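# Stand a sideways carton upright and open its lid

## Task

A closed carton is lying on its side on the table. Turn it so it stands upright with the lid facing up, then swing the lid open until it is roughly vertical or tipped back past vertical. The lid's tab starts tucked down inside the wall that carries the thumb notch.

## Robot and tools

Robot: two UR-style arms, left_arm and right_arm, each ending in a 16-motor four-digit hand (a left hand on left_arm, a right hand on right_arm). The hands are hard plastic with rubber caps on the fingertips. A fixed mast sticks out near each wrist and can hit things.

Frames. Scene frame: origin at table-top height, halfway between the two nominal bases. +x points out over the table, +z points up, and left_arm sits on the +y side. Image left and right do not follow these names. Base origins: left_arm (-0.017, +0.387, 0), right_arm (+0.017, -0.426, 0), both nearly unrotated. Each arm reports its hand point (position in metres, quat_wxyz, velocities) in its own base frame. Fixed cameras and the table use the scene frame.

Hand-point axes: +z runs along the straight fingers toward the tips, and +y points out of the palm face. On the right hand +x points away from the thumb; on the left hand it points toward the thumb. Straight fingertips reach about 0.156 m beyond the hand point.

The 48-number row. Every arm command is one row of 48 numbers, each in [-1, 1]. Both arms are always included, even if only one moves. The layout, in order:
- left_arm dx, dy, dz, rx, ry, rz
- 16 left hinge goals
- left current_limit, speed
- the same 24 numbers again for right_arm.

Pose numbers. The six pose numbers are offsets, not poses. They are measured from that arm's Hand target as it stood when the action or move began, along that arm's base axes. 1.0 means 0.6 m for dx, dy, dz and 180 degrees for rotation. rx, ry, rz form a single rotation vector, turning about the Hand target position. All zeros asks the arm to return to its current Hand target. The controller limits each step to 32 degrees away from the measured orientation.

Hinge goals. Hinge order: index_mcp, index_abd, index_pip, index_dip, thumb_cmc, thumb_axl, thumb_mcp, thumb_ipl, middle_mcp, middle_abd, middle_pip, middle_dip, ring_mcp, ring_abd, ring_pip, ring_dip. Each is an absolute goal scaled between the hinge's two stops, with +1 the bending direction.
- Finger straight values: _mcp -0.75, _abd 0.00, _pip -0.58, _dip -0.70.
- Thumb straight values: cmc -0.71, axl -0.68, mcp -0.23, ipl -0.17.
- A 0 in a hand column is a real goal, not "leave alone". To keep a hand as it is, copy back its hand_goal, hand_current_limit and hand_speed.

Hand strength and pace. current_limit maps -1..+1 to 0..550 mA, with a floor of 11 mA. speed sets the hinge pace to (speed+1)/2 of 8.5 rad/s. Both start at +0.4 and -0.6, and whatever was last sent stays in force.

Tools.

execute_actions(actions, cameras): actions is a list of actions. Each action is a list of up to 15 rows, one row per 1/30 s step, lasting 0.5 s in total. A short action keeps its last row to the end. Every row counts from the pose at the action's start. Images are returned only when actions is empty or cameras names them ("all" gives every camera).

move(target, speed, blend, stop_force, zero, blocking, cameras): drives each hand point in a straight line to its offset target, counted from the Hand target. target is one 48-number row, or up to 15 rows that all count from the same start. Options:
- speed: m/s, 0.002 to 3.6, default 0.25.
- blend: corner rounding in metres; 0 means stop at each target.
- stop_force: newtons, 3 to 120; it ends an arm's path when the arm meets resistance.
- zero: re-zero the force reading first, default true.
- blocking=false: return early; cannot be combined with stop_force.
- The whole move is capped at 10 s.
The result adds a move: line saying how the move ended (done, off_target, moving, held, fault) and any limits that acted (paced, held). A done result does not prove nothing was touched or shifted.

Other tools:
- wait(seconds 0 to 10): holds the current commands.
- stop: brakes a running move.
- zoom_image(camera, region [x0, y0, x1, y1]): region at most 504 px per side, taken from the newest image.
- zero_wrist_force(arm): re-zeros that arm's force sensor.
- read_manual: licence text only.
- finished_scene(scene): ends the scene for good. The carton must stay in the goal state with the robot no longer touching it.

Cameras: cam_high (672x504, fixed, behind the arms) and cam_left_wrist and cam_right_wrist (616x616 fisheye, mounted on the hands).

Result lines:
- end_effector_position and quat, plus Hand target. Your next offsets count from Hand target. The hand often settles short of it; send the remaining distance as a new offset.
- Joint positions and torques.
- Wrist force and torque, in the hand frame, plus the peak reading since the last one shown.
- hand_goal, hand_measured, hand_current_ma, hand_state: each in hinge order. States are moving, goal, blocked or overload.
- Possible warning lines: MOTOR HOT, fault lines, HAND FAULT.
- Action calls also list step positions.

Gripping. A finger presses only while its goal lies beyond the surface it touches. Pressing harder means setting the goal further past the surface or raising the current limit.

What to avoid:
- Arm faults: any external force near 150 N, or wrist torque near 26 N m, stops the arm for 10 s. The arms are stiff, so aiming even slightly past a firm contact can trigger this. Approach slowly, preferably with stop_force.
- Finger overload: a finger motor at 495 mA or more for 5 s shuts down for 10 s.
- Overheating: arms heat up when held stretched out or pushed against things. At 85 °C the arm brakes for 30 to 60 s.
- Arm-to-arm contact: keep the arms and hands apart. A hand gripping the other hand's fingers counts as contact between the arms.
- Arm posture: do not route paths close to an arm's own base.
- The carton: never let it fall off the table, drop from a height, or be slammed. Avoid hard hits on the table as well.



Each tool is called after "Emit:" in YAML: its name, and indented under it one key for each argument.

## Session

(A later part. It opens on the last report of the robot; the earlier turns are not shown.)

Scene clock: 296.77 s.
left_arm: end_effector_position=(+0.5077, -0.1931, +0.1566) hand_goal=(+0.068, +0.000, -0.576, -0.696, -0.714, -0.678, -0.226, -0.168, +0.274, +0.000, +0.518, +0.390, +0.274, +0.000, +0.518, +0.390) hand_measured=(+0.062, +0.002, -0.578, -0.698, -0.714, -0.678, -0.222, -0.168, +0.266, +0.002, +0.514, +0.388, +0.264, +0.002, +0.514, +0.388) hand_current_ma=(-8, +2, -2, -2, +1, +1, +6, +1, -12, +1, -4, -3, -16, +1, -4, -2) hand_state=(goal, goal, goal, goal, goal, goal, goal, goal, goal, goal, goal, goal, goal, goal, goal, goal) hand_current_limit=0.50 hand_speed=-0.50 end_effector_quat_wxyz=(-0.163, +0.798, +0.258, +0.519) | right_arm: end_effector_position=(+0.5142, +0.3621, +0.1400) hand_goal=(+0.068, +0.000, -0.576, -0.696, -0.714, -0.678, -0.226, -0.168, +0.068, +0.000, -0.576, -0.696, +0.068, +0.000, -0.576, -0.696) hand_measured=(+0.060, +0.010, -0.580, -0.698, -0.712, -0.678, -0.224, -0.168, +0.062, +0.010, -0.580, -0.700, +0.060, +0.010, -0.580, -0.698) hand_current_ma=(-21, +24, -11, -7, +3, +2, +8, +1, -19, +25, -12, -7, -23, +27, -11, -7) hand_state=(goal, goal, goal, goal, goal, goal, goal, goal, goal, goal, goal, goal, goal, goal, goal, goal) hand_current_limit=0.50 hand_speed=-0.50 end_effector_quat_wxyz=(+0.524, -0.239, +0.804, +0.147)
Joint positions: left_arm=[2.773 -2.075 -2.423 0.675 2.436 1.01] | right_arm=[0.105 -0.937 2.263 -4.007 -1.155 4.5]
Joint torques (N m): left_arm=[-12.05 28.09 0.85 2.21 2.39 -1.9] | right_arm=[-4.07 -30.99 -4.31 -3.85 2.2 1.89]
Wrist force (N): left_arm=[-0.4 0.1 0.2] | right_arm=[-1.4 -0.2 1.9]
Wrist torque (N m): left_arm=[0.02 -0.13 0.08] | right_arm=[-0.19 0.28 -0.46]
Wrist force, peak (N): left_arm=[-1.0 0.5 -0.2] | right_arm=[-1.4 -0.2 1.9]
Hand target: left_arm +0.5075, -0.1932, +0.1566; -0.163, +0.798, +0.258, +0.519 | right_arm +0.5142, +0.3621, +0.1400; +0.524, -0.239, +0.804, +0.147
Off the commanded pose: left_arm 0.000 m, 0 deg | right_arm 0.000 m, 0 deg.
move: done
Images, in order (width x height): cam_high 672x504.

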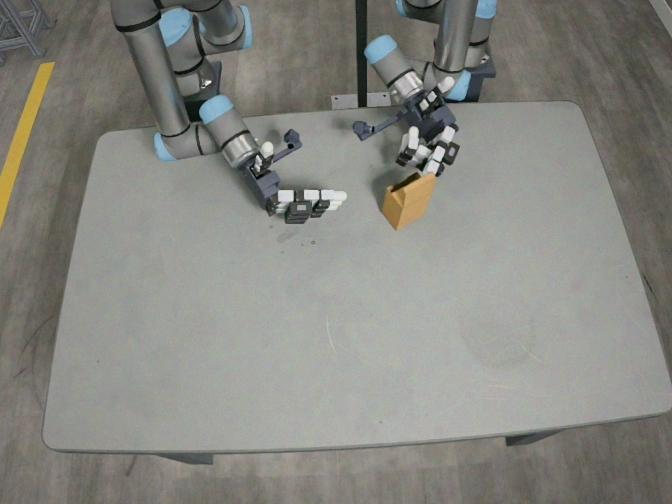

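Emit:
move:
  target: [-0.0408,-0.0289,0,0,0,0,0.0685,0,-0.576,-0.696,-0.714,-0.678,-0.226,-0.168,0.274,0,0.518,0.391,0.274,0,0.518,0.391,0.5,-0.5,0,0,0,0,0,0,0.0685,0,-0.576,-0.696,-0.714,-0.678,-0.226,-0.168,0.274,0,0.518,0.391,0.274,0,0.518,0.391,0.5,-0.5]
  speed: 0.03

Emit:
move:
  target:
    - [0,0,0,0,0,0,0.0685,0,-0.576,-0.696,-0.714,-0.678,-0.226,-0.168,0.274,0,0.518,0.391,0.274,0,0.518,0.391,0.5,-0.5,0.1125,0.1498,-0.0667,0,0,0,0.0685,0,-0.576,-0.696,-0.714,-0.678,-0.226,-0.168,0.274,0,0.518,0.391,0.274,0,0.518,0.391,0.5,-0.5]
    - [0,0,0,0,0,0,0.0685,0,-0.576,-0.696,-0.714,-0.678,-0.226,-0.168,0.274,0,0.518,0.391,0.274,0,0.518,0.391,0.5,-0.5,0.037,0.2697,-0.0667,0,0,0,0.0685,0,-0.576,-0.696,-0.714,-0.678,-0.226,-0.168,0.274,0,0.518,0.391,0.274,0,0.518,0.391,0.5,-0.5]
  speed: 0.1
  cameras: ["cam_high","cam_right_wrist"]

Emit:
zoom_image:
  camera: "cam_high"
  region: [350, 130, 470, 240]

Scene clock: 303.07 s.
left_arm: end_effector_position=(+0.4829, -0.2105, +0.1565) hand_goal=(+0.068, +0.000, -0.576, -0.696, -0.714, -0.678, -0.226, -0.168, +0.274, +0.000, +0.518, +0.390, +0.274, +0.000, +0.518, +0.390) hand_measured=(+0.062, +0.002, -0.578, -0.698, -0.714, -0.678, -0.222, -0.168, +0.266, +0.002, +0.514, +0.388, +0.264, +0.002, +0.514, +0.388) hand_current_ma=(-8, +2, -2, -2, +1, +1, +6, +1, -12, +1, -4, -3, -16, +1, -4, -2) hand_state=(goal, goal, goal, goal, goal, goal, goal, goal, goal, goal, goal, goal, goal, goal, goal, goal) hand_current_limit=0.50 hand_speed=-0.50 end_effector_quat_wxyz=(-0.164, +0.798, +0.258, +0.519) | right_arm: end_effector_position=(+0.5142, +0.3621, +0.1400) hand_goal=(+0.068, +0.000, -0.576, -0.696, -0.714, -0.678, -0.226, -0.168, +0.274, +0.000, +0.518, +0.390, +0.274, +0.000, +0.518, +0.390) hand_measured=(+0.060, +0.010, -0.580, -0.698, -0.712, -0.678, -0.224, -0.168, +0.266, +0.006, +0.514, +0.388, +0.266, +0.008, +0.514, +0.388) hand_current_ma=(-21, +24, -11, -7, +3, +2, +8, +1, -22, +15, -10, -6, -26, +16, -10, -6) hand_state=(goal, goal, goal, goal, goal, goal, goal, goal, goal, goal, goal, goal, goal, goal, goal, goal) hand_current_limit=0.50 hand_speed=-0.50 end_effector_quat_wxyz=(+0.524, -0.239, +0.804, +0.147)
Joint positions: left_arm=[2.699 -2.053 -2.451 0.621 2.493 0.933] | right_arm=[0.105 -0.937 2.263 -4.007 -1.155 4.5]
Joint torques (N m): left_arm=[9.93 22.22 13.86 4.94 -1.02 1.33] | right_arm=[-4.23 -33.93 -4.38 -3.75 2.08 1.91]
Wrist force (N): left_arm=[-0.8 0.2 0.2] | right_arm=[-1.4 0.0 1.7]
Wrist torque (N m): left_arm=[0.05 -0.07 0.10] | right_arm=[-0.15 0.24 -0.46]
Wrist force, peak (N): left_arm=[-0.8 0.4 -0.9] | right_arm=[-1.2 -0.6 2.2]
Hand target: left_arm +0.4830, -0.2105, +0.1566; -0.163, +0.798, +0.258, +0.519 | right_arm +0.5142, +0.3621, +0.1400; +0.524, -0.239, +0.804, +0.147
Off the commanded pose: left_arm 0.000 m, 0 deg | right_arm 0.000 m, 0 deg.
move: done

Scene clock: 305.67 s.
left_arm: end_effector_position=(+0.4830, -0.2105, +0.1566) hand_goal=(+0.068, +0.000, -0.576, -0.696, -0.714, -0.678, -0.226, -0.168, +0.274, +0.000, +0.518, +0.390, +0.274, +0.000, +0.518, +0.390) hand_measured=(+0.062, +0.002, -0.578, -0.698, -0.714, -0.678, -0.222, -0.168, +0.266, +0.002, +0.514, +0.388, +0.264, +0.002, +0.514, +0.388) hand_current_ma=(-8, +2, -2, -2, +1, +1, +6, +1, -12, +1, -4, -3, -16, +1, -4, -2) hand_state=(goal, goal, goal, goal, goal, goal, goal, goal, goal, goal, goal, goal, goal, goal, goal, goal) hand_current_limit=0.50 hand_speed=-0.50 end_effector_quat_wxyz=(-0.163, +0.798, +0.258, +0.519) | right_arm: end_effector_position=(+0.5365, +0.5240, +0.0999) hand_goal=(+0.068, +0.000, -0.576, -0.696, -0.714, -0.678, -0.226, -0.168, +0.274, +0.000, +0.518, +0.390, +0.274, +0.000, +0.518, +0.390) hand_measured=(+0.062, +0.010, -0.580, -0.698, -0.714, -0.678, -0.224, -0.168, +0.268, +0.006, +0.514, +0.388, +0.266, +0.008, +0.514, +0.388) hand_current_ma=(-17, +24, -10, -7, +2, +2, +8, +1, -19, +14, -7, -6, -23, +16, -9, -6) hand_state=(goal, goal, goal, goal, goal, goal, goal, goal, goal, goal, goal, goal, goal, goal, goal, goal) hand_current_limit=0.50 hand_speed=-0.50 end_effector_quat_wxyz=(+0.524, -0.239, +0.804, +0.147)
Joint positions: left_arm=[2.699 -2.053 -2.451 0.621 2.492 0.933] | right_arm=[0.442 -0.733 1.923 -3.91 -1.461 4.649]
Joint torques (N m): left_arm=[10.86 17.89 15.19 5.2 -1.06 1.29] | right_arm=[1.12 -42.8 -1.89 -3.58 1.88 -1.82]
Wrist force (N): left_arm=[-0.9 0.1 0.0] | right_arm=[-1.2 -0.4 1.6]
Wrist torque (N m): left_arm=[0.03 -0.05 0.06] | right_arm=[-0.21 0.22 -0.53]
Wrist force, peak (N): left_arm=[-0.9 0.6 -0.2] | right_arm=[-1.5 -2.4 1.5]
Hand target: left_arm +0.4830, -0.2105, +0.1566; -0.163, +0.798, +0.258, +0.519 | right_arm +0.5364, +0.5240, +0.1000; +0.524, -0.239, +0.804, +0.147
Off the commanded pose: left_arm 0.000 m, 0 deg | right_arm 0.000 m, 0 deg.
move: done
camera_calibration:
cam_right_wrist: T_world_to_cam=[[-0.0774411, 0.705625, 0.704341, -0.374788], [-0.171543, -0.705357, 0.687783, 0.33832], [0.982128, -0.0675618, 0.175668, -0.38937], [0, 0, 0, 1]] pos_world=[0.411424, 0.476789, 0.099688]
Images, in order (width x height): cam_high 672x504, cam_right_wrist 616x616.

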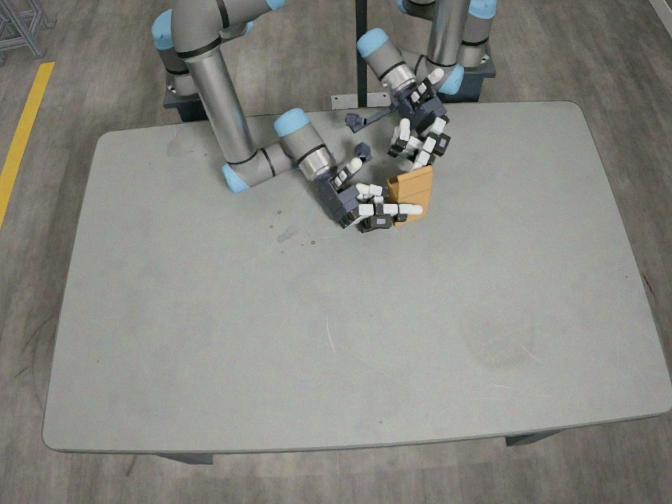

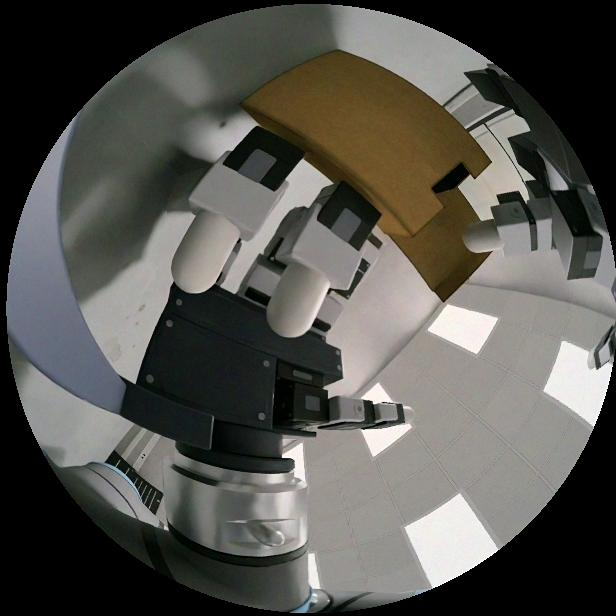

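Scaled by 4.200 from the camera's 672x504 image, which has a finer 960x720 frame.

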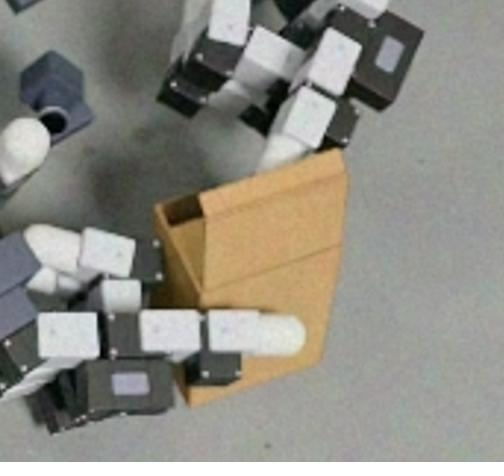

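Emit:
move:
  target: [0,0,0,0,0,0,0.0685,0,-0.576,-0.696,-0.714,-0.678,-0.226,-0.168,0.274,0,0.518,0.391,0.274,0,0.518,0.391,0.5,-0.5,-0.0254,-0.016,0,0,0,0,0.0685,0,-0.576,-0.696,-0.714,-0.678,-0.226,-0.168,0.274,0,0.518,0.391,0.274,0,0.518,0.391,0.5,-0.5]
  speed: 0.015
  stop_force: 3

Emit:
move:
  target: [0.0544,0.0386,0,0,0,0,0.0685,0,-0.576,-0.696,-0.714,-0.678,-0.226,-0.168,0.274,0,0.518,0.391,0.274,0,0.518,0.391,0.5,-0.5,0,0,0,0,0,0,0.0685,0,-0.576,-0.696,-0.714,-0.678,-0.226,-0.168,0.274,0,0.518,0.391,0.274,0,0.518,0.391,0.5,-0.5]
  speed: 0.02
  cameras: ["cam_high","cam_right_wrist"]

Emit:
zoom_image:
  camera: "cam_high"
  region: [350, 130, 470, 240]

Scene clock: 309.87 s.
left_arm: end_effector_position=(+0.4830, -0.2105, +0.1566) hand_goal=(+0.068, +0.000, -0.576, -0.696, -0.714, -0.678, -0.226, -0.168, +0.274, +0.000, +0.518, +0.390, +0.274, +0.000, +0.518, +0.390) hand_measured=(+0.062, +0.002, -0.578, -0.698, -0.714, -0.678, -0.222, -0.168, +0.266, +0.002, +0.514, +0.388, +0.264, +0.002, +0.514, +0.388) hand_current_ma=(-8, +2, -2, -2, +1, +1, +6, +1, -12, +1, -4, -3, -16, +1, -4, -2) hand_state=(goal, goal, goal, goal, goal, goal, goal, goal, goal, goal, goal, goal, goal, goal, goal, goal) hand_current_limit=0.50 hand_speed=-0.50 end_effector_quat_wxyz=(-0.163, +0.798, +0.258, +0.519) | right_arm: end_effector_position=(+0.5212, +0.5144, +0.1000) hand_goal=(+0.068, +0.000, -0.576, -0.696, -0.714, -0.678, -0.226, -0.168, +0.274, +0.000, +0.518, +0.390, +0.274, +0.000, +0.518, +0.390) hand_measured=(+0.062, +0.010, -0.580, -0.698, -0.714, -0.678, -0.224, -0.168, +0.268, +0.006, +0.514, +0.388, +0.266, +0.008, +0.514, +0.388) hand_current_ma=(-17, +24, -10, -7, +2, +2, +8, +1, -19, +14, -7, -6, -23, +16, -9, -6) hand_state=(goal, goal, goal, goal, goal, goal, goal, goal, goal, goal, goal, goal, goal, goal, goal, goal) hand_current_limit=0.50 hand_speed=-0.50 end_effector_quat_wxyz=(+0.524, -0.239, +0.804, +0.147)
Joint positions: left_arm=[2.699 -2.053 -2.451 0.621 2.492 0.933] | right_arm=[0.437 -0.75 1.977 -3.947 -1.457 4.647]
Joint torques (N m): left_arm=[10.55 18.02 15.38 5.18 -1.06 1.11] | right_arm=[4.68 -31.99 -19.82 -1.42 -0.04 -0.7]
Wrist force (N): left_arm=[-0.7 0.2 0.1] | right_arm=[-1.3 0.0 1.4]
Wrist torque (N m): left_arm=[0.04 -0.08 0.07] | right_arm=[-0.14 0.23 -0.38]
Wrist force, peak (N): left_arm=[-1.3 0.2 -0.2] | right_arm=[-1.6 -0.1 1.5]
Hand target: left_arm +0.4830, -0.2105, +0.1566; -0.163, +0.798, +0.258, +0.519 | right_arm +0.5212, +0.5144, +0.1000; +0.524, -0.239, +0.804, +0.147
Off the commanded pose: left_arm 0.000 m, 0 deg | right_arm 0.000 m, 0 deg.
move: done

Scene clock: 312.13 s.
left_arm: end_effector_position=(+0.5158, -0.1873, +0.1566) hand_goal=(+0.068, +0.000, -0.576, -0.696, -0.714, -0.678, -0.226, -0.168, +0.274, +0.000, +0.518, +0.390, +0.274, +0.000, +0.518, +0.390) hand_measured=(+0.064, +0.002, -0.578, -0.698, -0.714, -0.678, -0.222, -0.168, +0.266, +0.002, +0.514, +0.388, +0.264, +0.002, +0.514, +0.388) hand_current_ma=(-6, +2, -2, -2, +1, +1, +6, +1, -12, +1, -4, -3, -16, +1, -4, -2) hand_state=(goal, goal, goal, goal, goal, goal, goal, goal, goal, goal, goal, goal, goal, goal, goal, goal) hand_current_limit=0.50 hand_speed=-0.50 end_effector_quat_wxyz=(-0.163, +0.798, +0.258, +0.519) | right_arm: end_effector_position=(+0.5212, +0.5144, +0.1000) hand_goal=(+0.068, +0.000, -0.576, -0.696, -0.714, -0.678, -0.226, -0.168, +0.274, +0.000, +0.518, +0.390, +0.274, +0.000, +0.518, +0.390) hand_measured=(+0.062, +0.010, -0.580, -0.698, -0.714, -0.678, -0.224, -0.168, +0.268, +0.006, +0.514, +0.388, +0.266, +0.008, +0.514, +0.388) hand_current_ma=(-17, +24, -10, -7, +2, +2, +8, +1, -19, +14, -7, -6, -23, +16, -9, -6) hand_state=(goal, goal, goal, goal, goal, goal, goal, goal, goal, goal, goal, goal, goal, goal, goal, goal) hand_current_limit=0.50 hand_speed=-0.50 end_effector_quat_wxyz=(+0.524, -0.239, +0.804, +0.147)
Joint positions: left_arm=[2.797 -2.081 -2.413 0.689 2.418 1.032] | right_arm=[0.437 -0.75 1.977 -3.947 -1.457 4.647]
Joint torques (N m): left_arm=[-11.95 27.02 2.89 3.15 2.28 -1.44] | right_arm=[6.76 -31.75 -19.97 -1.46 -1.62 1.53]
Wrist force (N): left_arm=[-1.0 0.1 0.0] | right_arm=[-1.3 -0.1 1.4]
Wrist torque (N m): left_arm=[0.04 -0.05 0.03] | right_arm=[-0.14 0.23 -0.38]
Wrist force, peak (N): left_arm=[-0.9 0.2 -0.6] | right_arm=[-1.4 -0.2 1.7]
Hand target: left_arm +0.5157, -0.1873, +0.1566; -0.163, +0.798, +0.258, +0.519 | right_arm +0.5212, +0.5144, +0.1000; +0.524, -0.239, +0.804, +0.147
Off the commanded pose: left_arm 0.000 m, 0 deg | right_arm 0.000 m, 0 deg.
move: done
camera_calibration:
cam_right_wrist: T_world_to_cam=[[-0.0775796, 0.705635, 0.704316, -0.369146], [-0.171541, -0.705357, 0.687783, 0.328923], [0.982118, -0.0674612, 0.175767, -0.375044], [0, 0, 0, 1]] pos_world=[0.396123, 0.467189, 0.0996879]
Images, in order (width x height): cam_high 672x504, cam_right_wrist 616x616.

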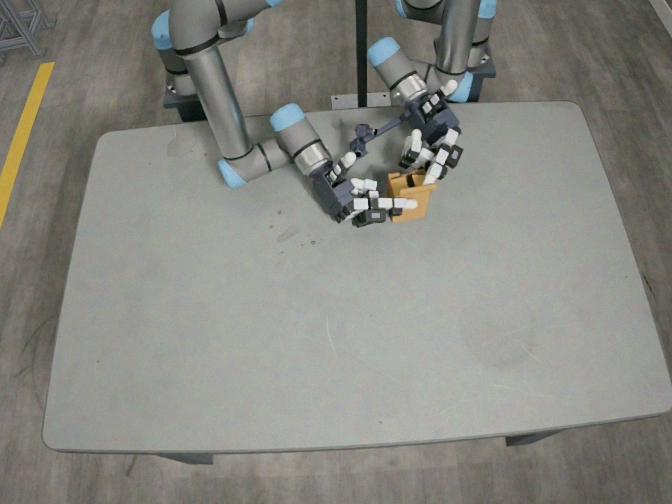

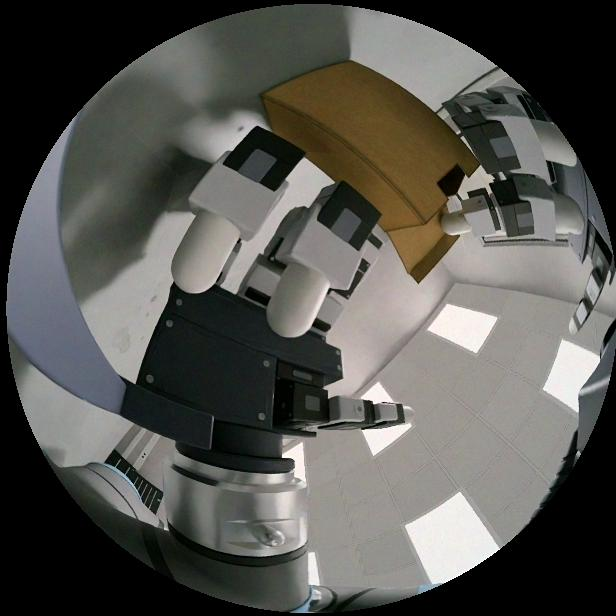

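Scaled by 4.200 from the camera's 672x504 image, which has a finer 960x720 frame.

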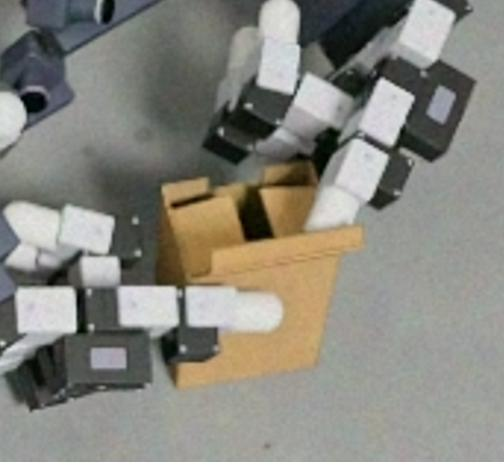

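Emit:
move:
  target:
    - [0.0272,0.0193,0,0,0,0,0.0685,0,-0.576,-0.696,-0.714,-0.678,-0.226,-0.168,0.274,0,0.518,0.391,0.274,0,0.518,0.391,0.5,-0.5,0,0,0,0,0,0,0.0685,0,-0.576,-0.696,-0.714,-0.678,-0.226,-0.168,0.274,0,0.518,0.391,0.274,0,0.518,0.391,0.5,-0.5]
    - [-0.04,-0.029,0,0,0,0,0.0685,0,-0.576,-0.696,-0.714,-0.678,-0.226,-0.168,0.274,0,0.518,0.391,0.274,0,0.518,0.391,0.5,-0.5,0.02,0.012,0,0,0,0,0.0685,0,-0.576,-0.696,-0.714,-0.678,-0.226,-0.168,0.274,0,0.518,0.391,0.274,0,0.518,0.391,0.5,-0.5]
    - [-0.09,-0.06,0.15,0,0,0,0.0685,0,-0.576,-0.696,-0.714,-0.678,-0.226,-0.168,0.274,0,0.518,0.391,0.274,0,0.518,0.391,0.5,-0.5,0.13,-0.15,0,0,0,0,0.0685,0,-0.576,-0.696,-0.714,-0.678,-0.226,-0.168,0.274,0,0.518,0.391,0.274,0,0.518,0.391,0.5,-0.5]
  speed: [0.025,0.06,0.15]
  cameras: ["cam_high","cam_right_wrist"]

Emit:
zoom_image:
  camera: "cam_high"
  region: [350, 130, 470, 240]

Scene clock: 317.50 s.
left_arm: end_effector_position=(+0.4617, -0.2234, +0.2466) hand_goal=(+0.068, +0.000, -0.576, -0.696, -0.714, -0.678, -0.226, -0.168, +0.274, +0.000, +0.518, +0.390, +0.274, +0.000, +0.518, +0.390) hand_measured=(+0.064, +0.002, -0.578, -0.698, -0.714, -0.678, -0.222, -0.168, +0.266, +0.002, +0.514, +0.388, +0.266, +0.002, +0.514, +0.388) hand_current_ma=(-6, +2, -2, -2, +1, +1, +6, +1, -12, +1, -4, -3, -14, +1, -4, -2) hand_state=(goal, goal, goal, goal, goal, goal, goal, goal, goal, goal, goal, goal, goal, goal, goal, goal) hand_current_limit=0.50 hand_speed=-0.50 end_effector_quat_wxyz=(-0.163, +0.798, +0.258, +0.519) | right_arm: end_effector_position=(+0.5992, +0.4244, +0.1000) hand_goal=(+0.068, +0.000, -0.576, -0.696, -0.714, -0.678, -0.226, -0.168, +0.274, +0.000, +0.518, +0.390, +0.274, +0.000, +0.518, +0.390) hand_measured=(+0.062, +0.010, -0.580, -0.698, -0.714, -0.678, -0.224, -0.168, +0.268, +0.006, +0.514, +0.388, +0.266, +0.006, +0.514, +0.388) hand_current_ma=(-15, +24, -10, -6, +1, +2, +8, +1, -19, +14, -7, -6, -23, +16, -8, -6) hand_state=(goal, goal, goal, goal, goal, goal, goal, goal, goal, goal, goal, goal, goal, goal, goal, goal) hand_current_limit=0.50 hand_speed=-0.50 end_effector_quat_wxyz=(+0.524, -0.239, +0.804, +0.147)
Joint positions: left_arm=[2.638 -1.719 -2.439 0.216 2.537 0.86] | right_arm=[0.213 -0.74 1.938 -3.898 -1.253 4.551]
Joint torques (N m): left_arm=[11.45 23.2 5.14 2.98 -1 1.22] | right_arm=[-4.12 -34.86 -0.8 -3.99 -0.3 1.79]
Wrist force (N): left_arm=[-0.7 -0.1 -0.2] | right_arm=[-1.1 -0.1 1.8]
Wrist torque (N m): left_arm=[0.02 -0.08 0.05] | right_arm=[-0.18 0.20 -0.43]
Wrist force, peak (N): left_arm=[-1.6 0.5 0.8] | right_arm=[-1.3 -2.5 1.6]
Hand target: left_arm +0.4617, -0.2233, +0.2466; -0.163, +0.798, +0.258, +0.519 | right_arm +0.5992, +0.4244, +0.1000; +0.524, -0.239, +0.804, +0.147
Off the commanded pose: left_arm 0.000 m, 0 deg | right_arm 0.000 m, 0 deg.
move: done
camera_calibration:
cam_right_wrist: T_world_to_cam=[[-0.0776554, 0.705645, 0.704297, -0.299553], [-0.171626, -0.705346, 0.687773, 0.278858], [0.982097, -0.0674662, 0.175881, -0.45772], [0, 0, 0, 1]] pos_world=[0.474122, 0.377189, 0.0996878]
Images, in order (width x height): cam_high 672x504, cam_right_wrist 616x616.

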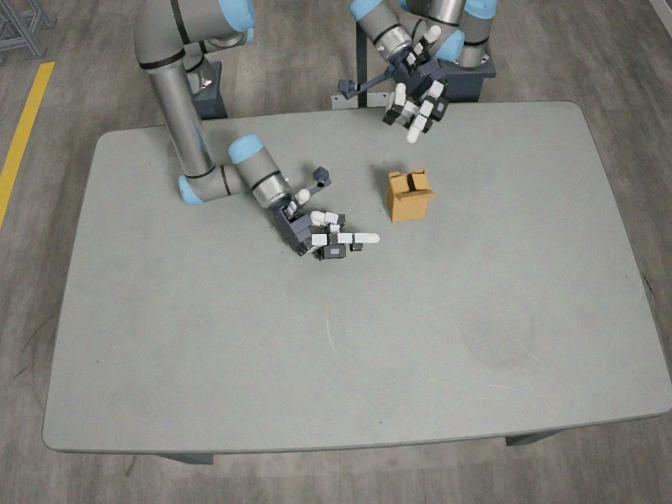

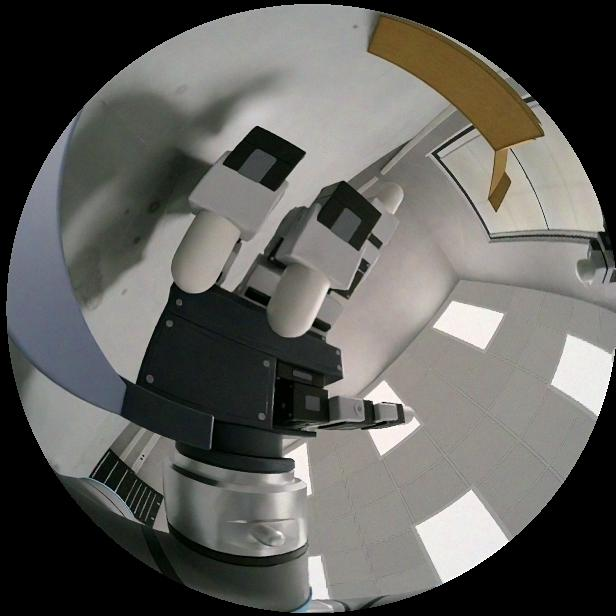

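Scaled by 4.200 from the camera's 672x504 image, which has a finer 960x720 frame.

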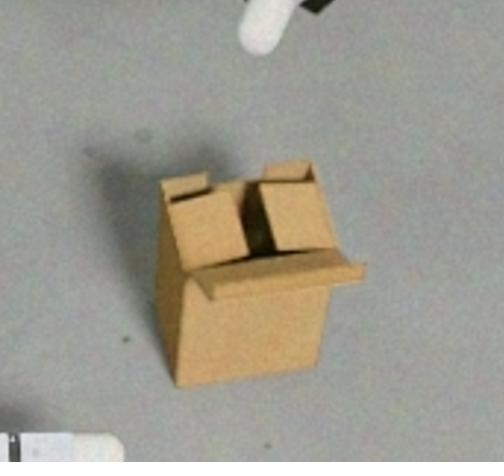

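Lid leans well back; upright.

Emit:
finished_scene:
  scene: 2

The scene is finished: the task was done.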